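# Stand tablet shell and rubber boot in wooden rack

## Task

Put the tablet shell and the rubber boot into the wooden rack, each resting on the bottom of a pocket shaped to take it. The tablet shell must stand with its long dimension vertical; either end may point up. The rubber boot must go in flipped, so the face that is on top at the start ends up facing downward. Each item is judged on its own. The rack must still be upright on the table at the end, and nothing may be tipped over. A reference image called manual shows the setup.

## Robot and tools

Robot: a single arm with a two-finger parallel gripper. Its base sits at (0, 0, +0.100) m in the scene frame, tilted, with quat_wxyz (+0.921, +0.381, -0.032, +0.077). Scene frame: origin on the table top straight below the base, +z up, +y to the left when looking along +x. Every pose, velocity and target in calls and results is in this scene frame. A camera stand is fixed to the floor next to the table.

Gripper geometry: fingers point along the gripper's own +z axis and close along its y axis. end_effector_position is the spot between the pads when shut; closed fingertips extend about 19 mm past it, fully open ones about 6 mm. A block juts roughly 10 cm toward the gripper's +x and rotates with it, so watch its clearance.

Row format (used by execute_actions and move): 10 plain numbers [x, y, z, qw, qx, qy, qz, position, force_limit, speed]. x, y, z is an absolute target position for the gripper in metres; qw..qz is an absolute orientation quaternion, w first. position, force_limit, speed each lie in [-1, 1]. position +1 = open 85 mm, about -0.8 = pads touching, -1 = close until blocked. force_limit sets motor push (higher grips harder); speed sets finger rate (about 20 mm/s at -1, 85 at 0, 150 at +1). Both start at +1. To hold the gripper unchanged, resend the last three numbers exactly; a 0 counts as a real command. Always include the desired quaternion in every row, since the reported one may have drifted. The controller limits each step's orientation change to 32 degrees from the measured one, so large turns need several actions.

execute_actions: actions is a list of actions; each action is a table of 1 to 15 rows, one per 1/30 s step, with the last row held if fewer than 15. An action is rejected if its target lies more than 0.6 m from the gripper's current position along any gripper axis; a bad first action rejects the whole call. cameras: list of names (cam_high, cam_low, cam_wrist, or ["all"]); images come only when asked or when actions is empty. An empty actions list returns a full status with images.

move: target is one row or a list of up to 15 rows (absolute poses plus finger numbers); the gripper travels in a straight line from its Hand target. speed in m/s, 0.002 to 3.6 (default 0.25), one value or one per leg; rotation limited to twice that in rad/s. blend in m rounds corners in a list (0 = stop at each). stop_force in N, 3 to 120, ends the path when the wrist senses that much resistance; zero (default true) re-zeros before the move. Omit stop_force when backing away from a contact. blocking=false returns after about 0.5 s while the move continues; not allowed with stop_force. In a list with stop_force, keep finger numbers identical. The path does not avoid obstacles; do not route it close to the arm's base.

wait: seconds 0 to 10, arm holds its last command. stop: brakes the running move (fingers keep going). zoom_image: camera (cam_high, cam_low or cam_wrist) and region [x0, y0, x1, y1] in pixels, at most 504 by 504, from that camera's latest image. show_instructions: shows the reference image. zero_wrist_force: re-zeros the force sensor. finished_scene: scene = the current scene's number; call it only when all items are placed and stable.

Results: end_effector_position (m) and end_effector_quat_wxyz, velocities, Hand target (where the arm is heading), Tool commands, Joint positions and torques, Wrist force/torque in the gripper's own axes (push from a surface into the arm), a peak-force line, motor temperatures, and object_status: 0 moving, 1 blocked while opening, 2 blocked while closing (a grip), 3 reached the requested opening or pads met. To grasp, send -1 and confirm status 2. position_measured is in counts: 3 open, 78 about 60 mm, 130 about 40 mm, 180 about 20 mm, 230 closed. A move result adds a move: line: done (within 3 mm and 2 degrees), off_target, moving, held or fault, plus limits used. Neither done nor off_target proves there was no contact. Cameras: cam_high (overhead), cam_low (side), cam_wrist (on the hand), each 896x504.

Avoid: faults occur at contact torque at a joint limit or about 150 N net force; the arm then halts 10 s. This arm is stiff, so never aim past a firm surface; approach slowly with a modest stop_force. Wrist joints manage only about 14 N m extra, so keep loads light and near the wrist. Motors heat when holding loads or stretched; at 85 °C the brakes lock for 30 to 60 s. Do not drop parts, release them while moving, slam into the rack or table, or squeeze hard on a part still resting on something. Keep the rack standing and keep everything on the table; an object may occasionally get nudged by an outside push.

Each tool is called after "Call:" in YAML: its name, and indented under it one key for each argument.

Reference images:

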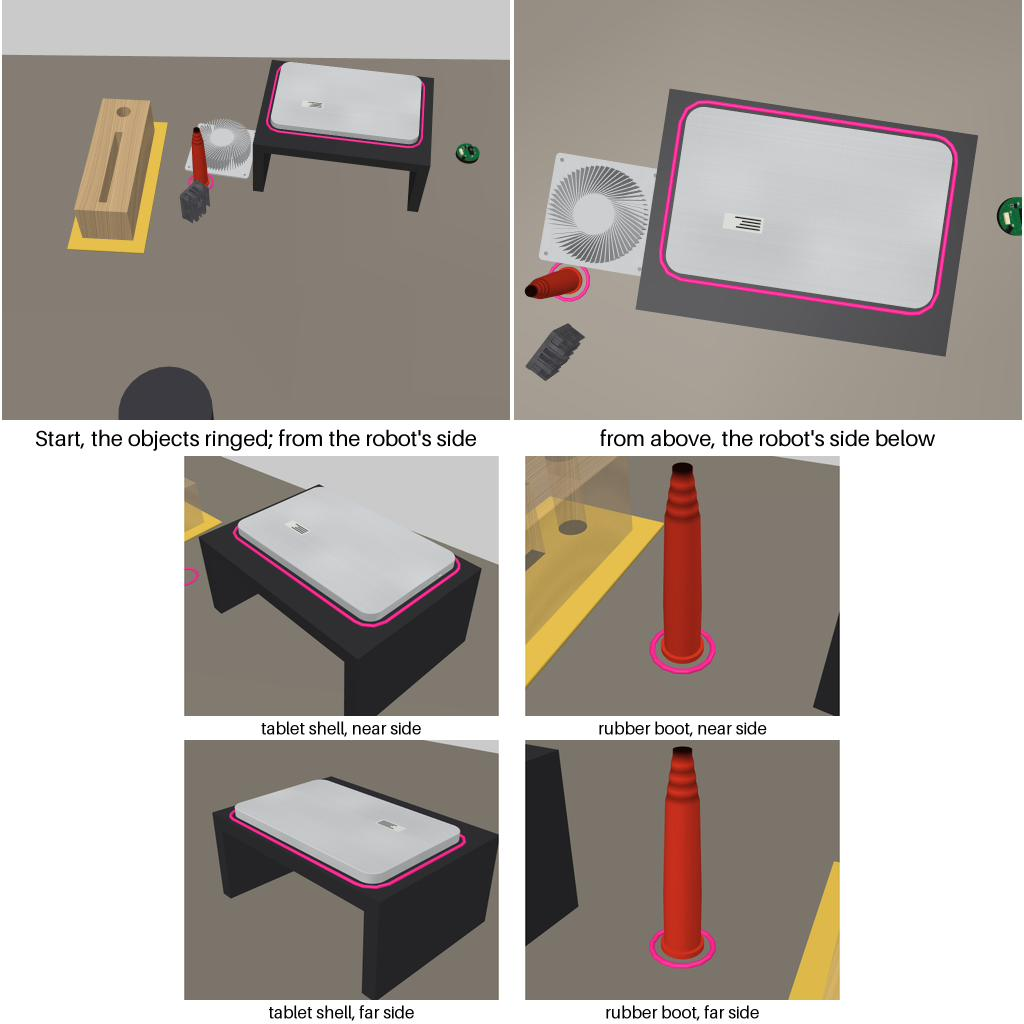

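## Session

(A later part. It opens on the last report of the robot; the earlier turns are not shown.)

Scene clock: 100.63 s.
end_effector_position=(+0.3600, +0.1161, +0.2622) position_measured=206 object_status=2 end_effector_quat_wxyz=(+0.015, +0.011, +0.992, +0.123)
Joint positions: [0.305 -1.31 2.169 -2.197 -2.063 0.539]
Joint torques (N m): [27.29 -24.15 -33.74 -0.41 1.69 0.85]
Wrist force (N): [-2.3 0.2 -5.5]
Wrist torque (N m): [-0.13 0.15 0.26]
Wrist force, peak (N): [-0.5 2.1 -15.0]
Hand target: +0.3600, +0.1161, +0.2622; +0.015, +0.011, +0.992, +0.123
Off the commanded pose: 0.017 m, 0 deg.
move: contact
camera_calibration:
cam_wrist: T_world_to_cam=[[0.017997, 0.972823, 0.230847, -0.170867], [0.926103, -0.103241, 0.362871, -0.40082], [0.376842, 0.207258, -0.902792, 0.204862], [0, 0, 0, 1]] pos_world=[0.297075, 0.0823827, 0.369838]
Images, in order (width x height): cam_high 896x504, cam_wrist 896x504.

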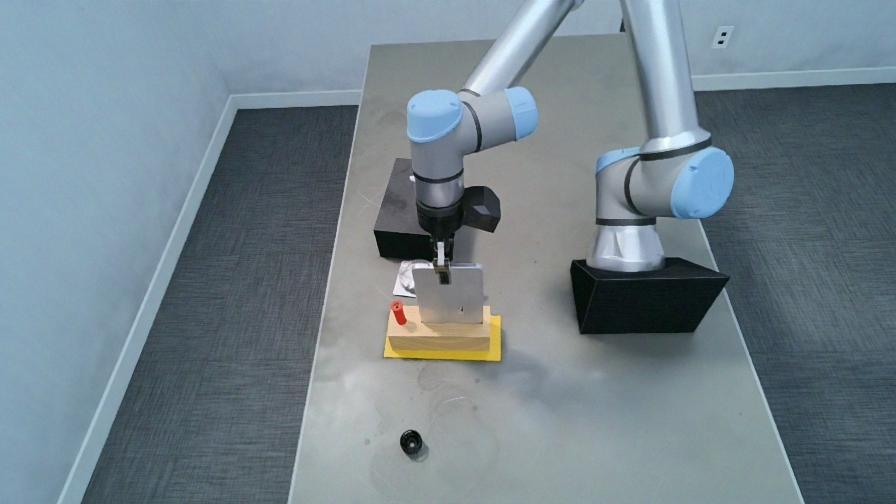

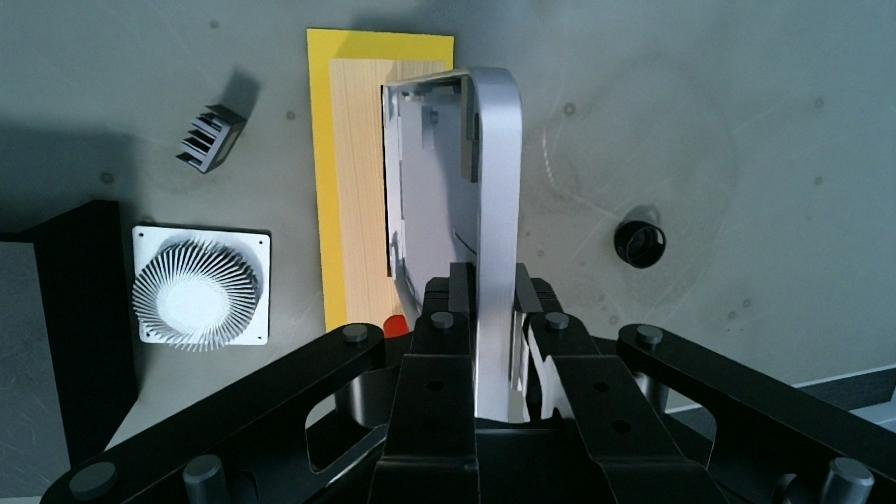

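Call:
move:
  target:
    - [0.36, 0.1161, 0.265, 0.0154, 0.0107, 0.9923, 0.1225, -1, -0.5, -1]
    - [0.3600, 0.1150, 0.265, 0.0154, 0.0107, 0.9923, 0.1225, -1, -0.5, -1]
  speed: 0.04

Call:
move:
  target: [0.3600, 0.1150, 0.245, 0.0154, 0.0107, 0.9923, 0.1225, -1, -0.5, -1]
  speed: 0.012
  stop_force: 5
  cameras: ["cam_wrist", "cam_high"]

Call:
zoom_image:
  camera: "cam_wrist"
  region: [360, 50, 520, 300]

Call:
zoom_image:
  camera: "cam_high"
  region: [410, 300, 490, 340]

Scene clock: 101.73 s.
end_effector_position=(+0.3601, +0.1151, +0.2652) position_measured=206 object_status=2 end_effector_quat_wxyz=(+0.016, +0.011, +0.992, +0.123)
Joint positions: [0.307 -1.314 2.164 -2.186 -2.062 0.541]
Joint torques (N m): [4.16 -26.05 -3.02 -0.45 -1.95 -0.44]
Wrist force (N): [-1.3 -0.6 -2.2]
Wrist torque (N m): [-0.16 0.15 0.27]
Wrist force, peak (N): [-2.2 0.0 -5.7]
Hand target: +0.3600, +0.1150, +0.2650; +0.015, +0.011, +0.992, +0.122
Off the commanded pose: 0.000 m, 0 deg.
move: done

Scene clock: 104.20 s.
end_effector_position=(+0.3600, +0.1150, +0.2450) position_measured=206 object_status=2 end_effector_quat_wxyz=(+0.015, +0.011, +0.992, +0.122)
Joint positions: [0.279 -1.299 2.204 -2.256 -2.069 0.511]
Joint torques (N m): [3.25 -1.49 -2.18 -4.39 -1.87 -1.12]
Wrist force (N): [-1.8 -0.7 -2.3]
Wrist torque (N m): [-0.16 0.09 0.32]
Wrist force, peak (N): [-0.6 0.8 -6.9]
Hand target: +0.3600, +0.1150, +0.2450; +0.015, +0.011, +0.992, +0.122
Off the commanded pose: 0.000 m, 0 deg.
move: done
camera_calibration:
cam_wrist: T_world_to_cam=[[0.0180407, 0.972819, 0.230862, -0.165845], [0.926137, -0.103266, 0.362776, -0.394759], [0.376756, 0.207265, -0.902827, 0.189562], [0, 0, 0, 1]] pos_world=[0.297175, 0.0812827, 0.352638]
Images, in order (width x height): cam_high 896x504, cam_wrist 896x504.

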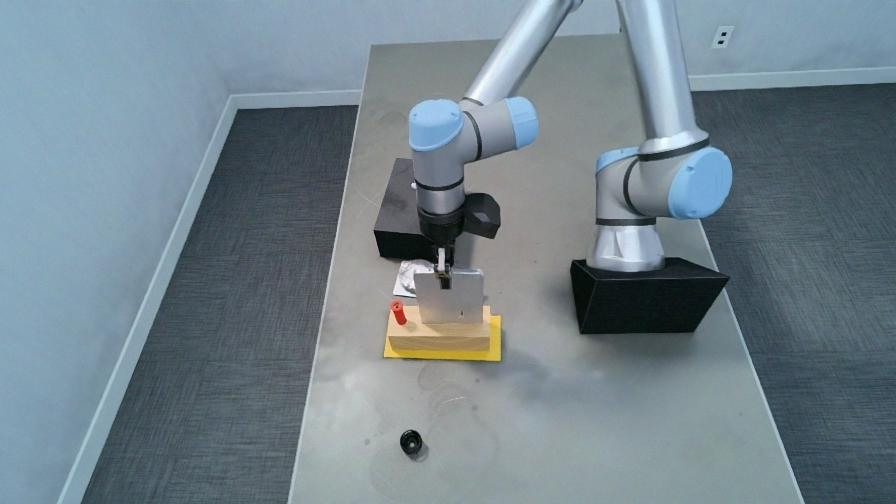

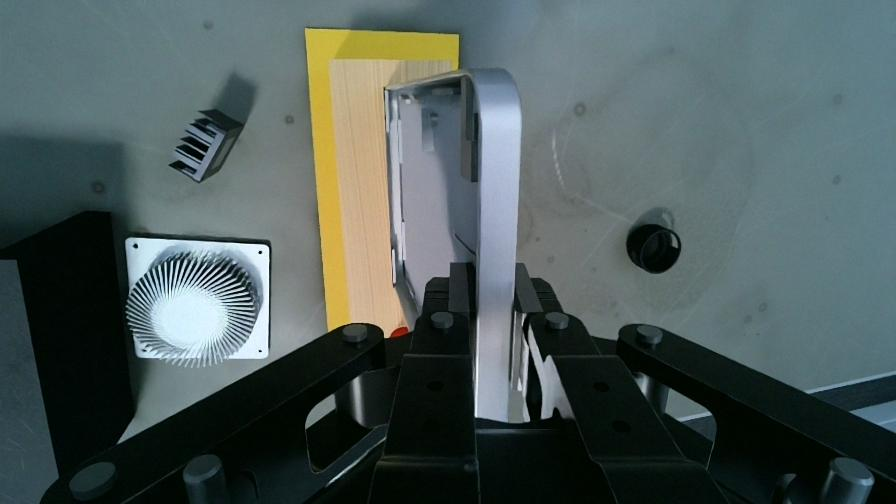

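Scaled by 2.016 from the camera's 896x504 image, which has a finer 1280x720 frame.

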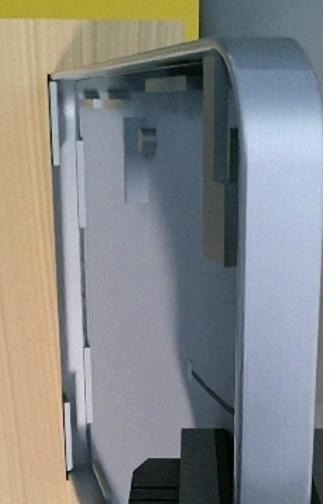

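Scaled by 6.300 from the camera's 896x504 image, which has a finer 1280x720 frame.

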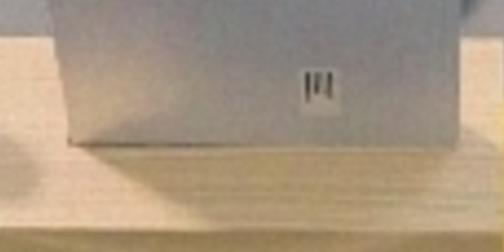

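Call:
move:
  target: [0.3600, 0.1150, 0.200, 0.0154, 0.0107, 0.9923, 0.1225, -1, -0.5, -1]
  speed: 0.015
  stop_force: 9
  cameras: ["cam_wrist", "cam_high"]

Call:
zoom_image:
  camera: "cam_high"
  region: [380, 230, 510, 360]

Scene clock: 107.80 s.
end_effector_position=(+0.3600, +0.1150, +0.2111) position_measured=206 object_status=2 end_effector_quat_wxyz=(+0.015, +0.011, +0.992, +0.122)
Joint positions: [0.23 -1.263 2.267 -2.38 -2.079 0.456]
Joint torques (N m): [28.72 -24.86 -29.04 -0.12 1.66 0.77]
Wrist force (N): [-2.8 0.1 -7.0]
Wrist torque (N m): [-0.04 0.14 0.30]
Wrist force, peak (N): [-4.7 2.5 -15.3]
Hand target: +0.3600, +0.1150, +0.2111; +0.015, +0.011, +0.992, +0.122
Off the commanded pose: 0.011 m, 0 deg.
move: contact
camera_calibration:
cam_wrist: T_world_to_cam=[[0.0180407, 0.972819, 0.230862, -0.158019], [0.926137, -0.103266, 0.362776, -0.382461], [0.376756, 0.207265, -0.902827, 0.158956], [0, 0, 0, 1]] pos_world=[0.297175, 0.0812827, 0.318738]
Images, in order (width x height): cam_high 896x504, cam_wrist 896x504.

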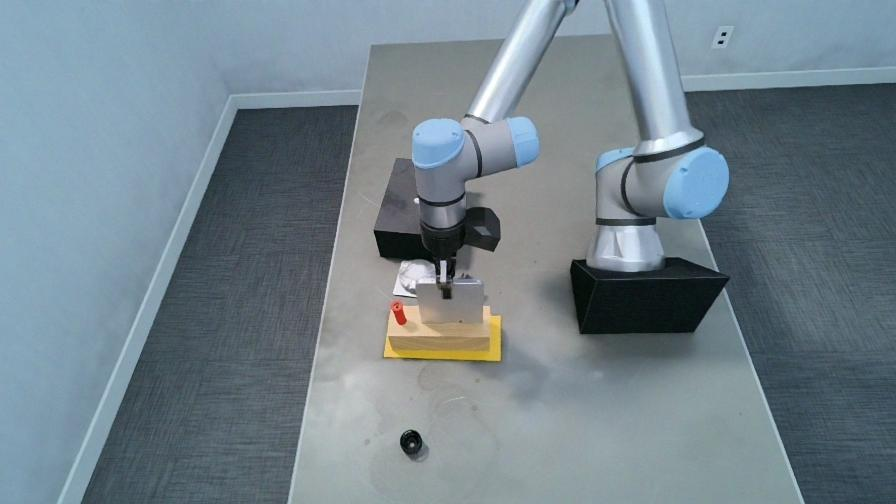

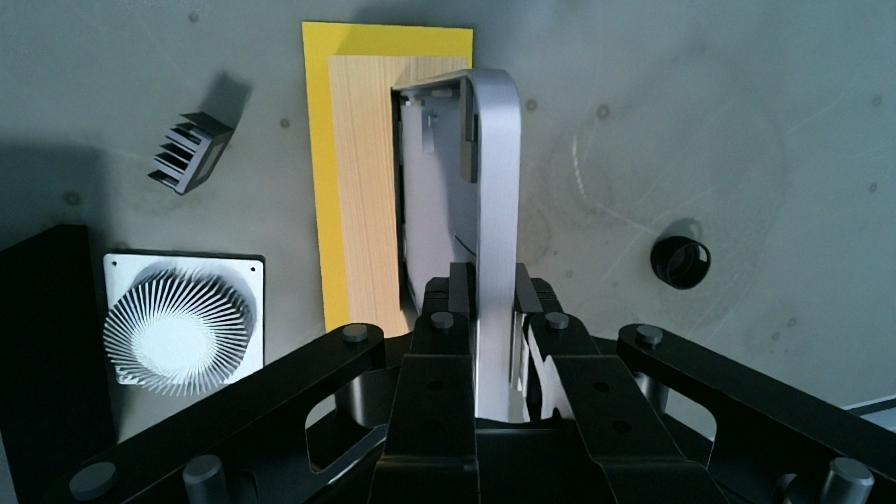

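Scaled by 3.877 from the camera's 896x504 image, which has a finer 1280x720 frame.

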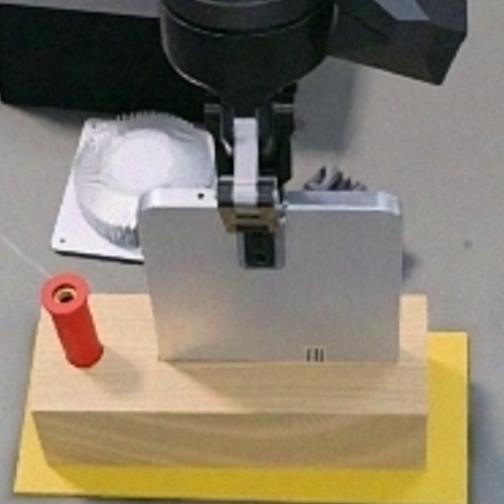

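Call:
move:
  target:
    - [0.3600, 0.1150, 0.2113, 0.0154, 0.0107, 0.9923, 0.1225, -0.2, -1, -1]
    - [0.3600, 0.0955, 0.290, 0.0154, 0.0107, 0.9923, 0.1225, -0.2, -1, -1]
  speed: [0.02, 0.12]
  cameras: ["cam_wrist", "cam_high"]

Call:
zoom_image:
  camera: "cam_high"
  region: [380, 230, 510, 360]

Scene clock: 110.60 s.
end_effector_position=(+0.3600, +0.0955, +0.2900) position_measured=154 object_status=3 end_effector_quat_wxyz=(+0.015, +0.011, +0.992, +0.123)
Joint positions: [0.314 -1.373 2.127 -2.086 -2.061 0.55]
Joint torques (N m): [27.29 -23.11 -37.33 -0.82 3.06 1.54]
Wrist force (N): [-1.1 -0.4 -3.0]
Wrist torque (N m): [-0.17 0.11 0.28]
Wrist force, peak (N): [-3.0 0.3 -7.2]
Hand target: +0.3600, +0.0955, +0.2900; +0.015, +0.011, +0.992, +0.123
Off the commanded pose: 0.000 m, 0 deg.
move: done
camera_calibration:
cam_wrist: T_world_to_cam=[[0.0180407, 0.972819, 0.230862, -0.157239], [0.926137, -0.103266, 0.362776, -0.412969], [0.376756, 0.207265, -0.902827, 0.234178], [0, 0, 0, 1]] pos_world=[0.297075, 0.0617827, 0.397538]
Images, in order (width x height): cam_high 896x504, cam_wrist 896x504.

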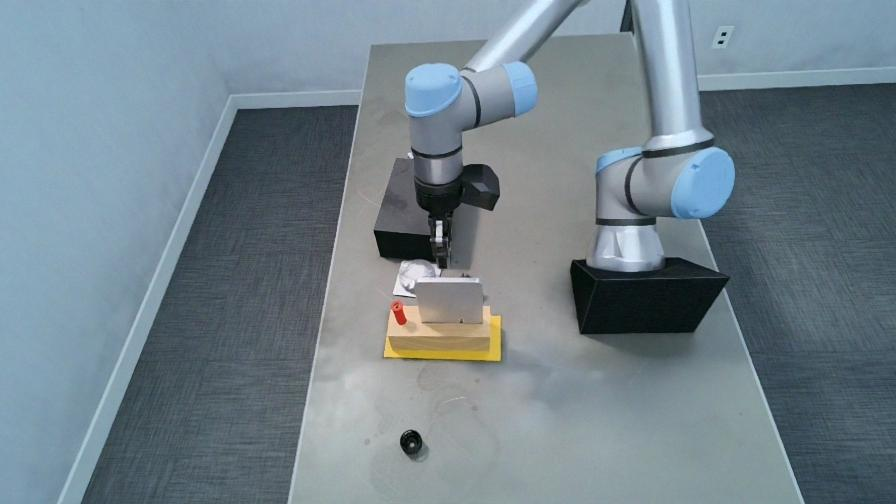

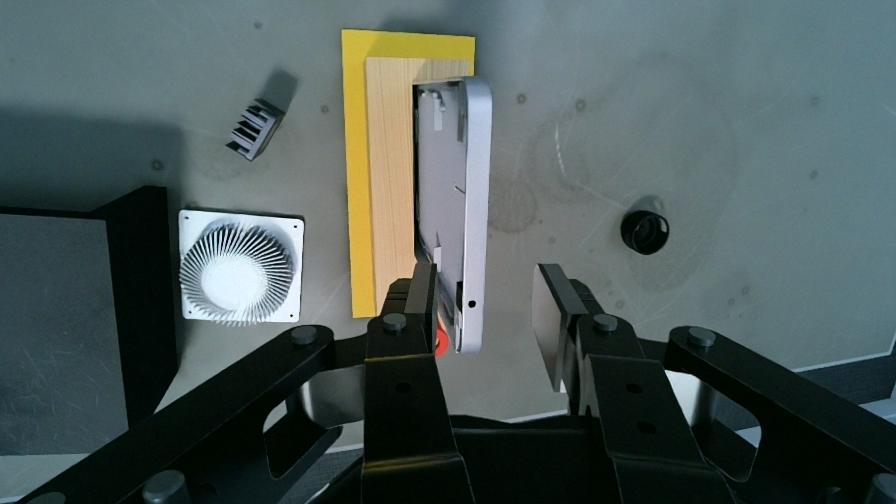

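Scaled by 3.877 from the camera's 896x504 image, which has a finer 1280x720 frame.

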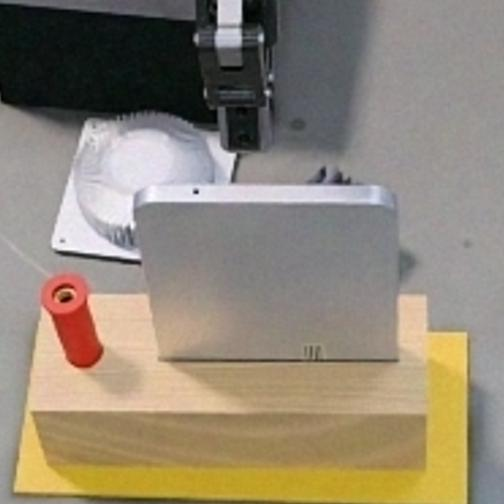

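Call:
finished_scene:
  scene: 1

The scene is finished: the task was done.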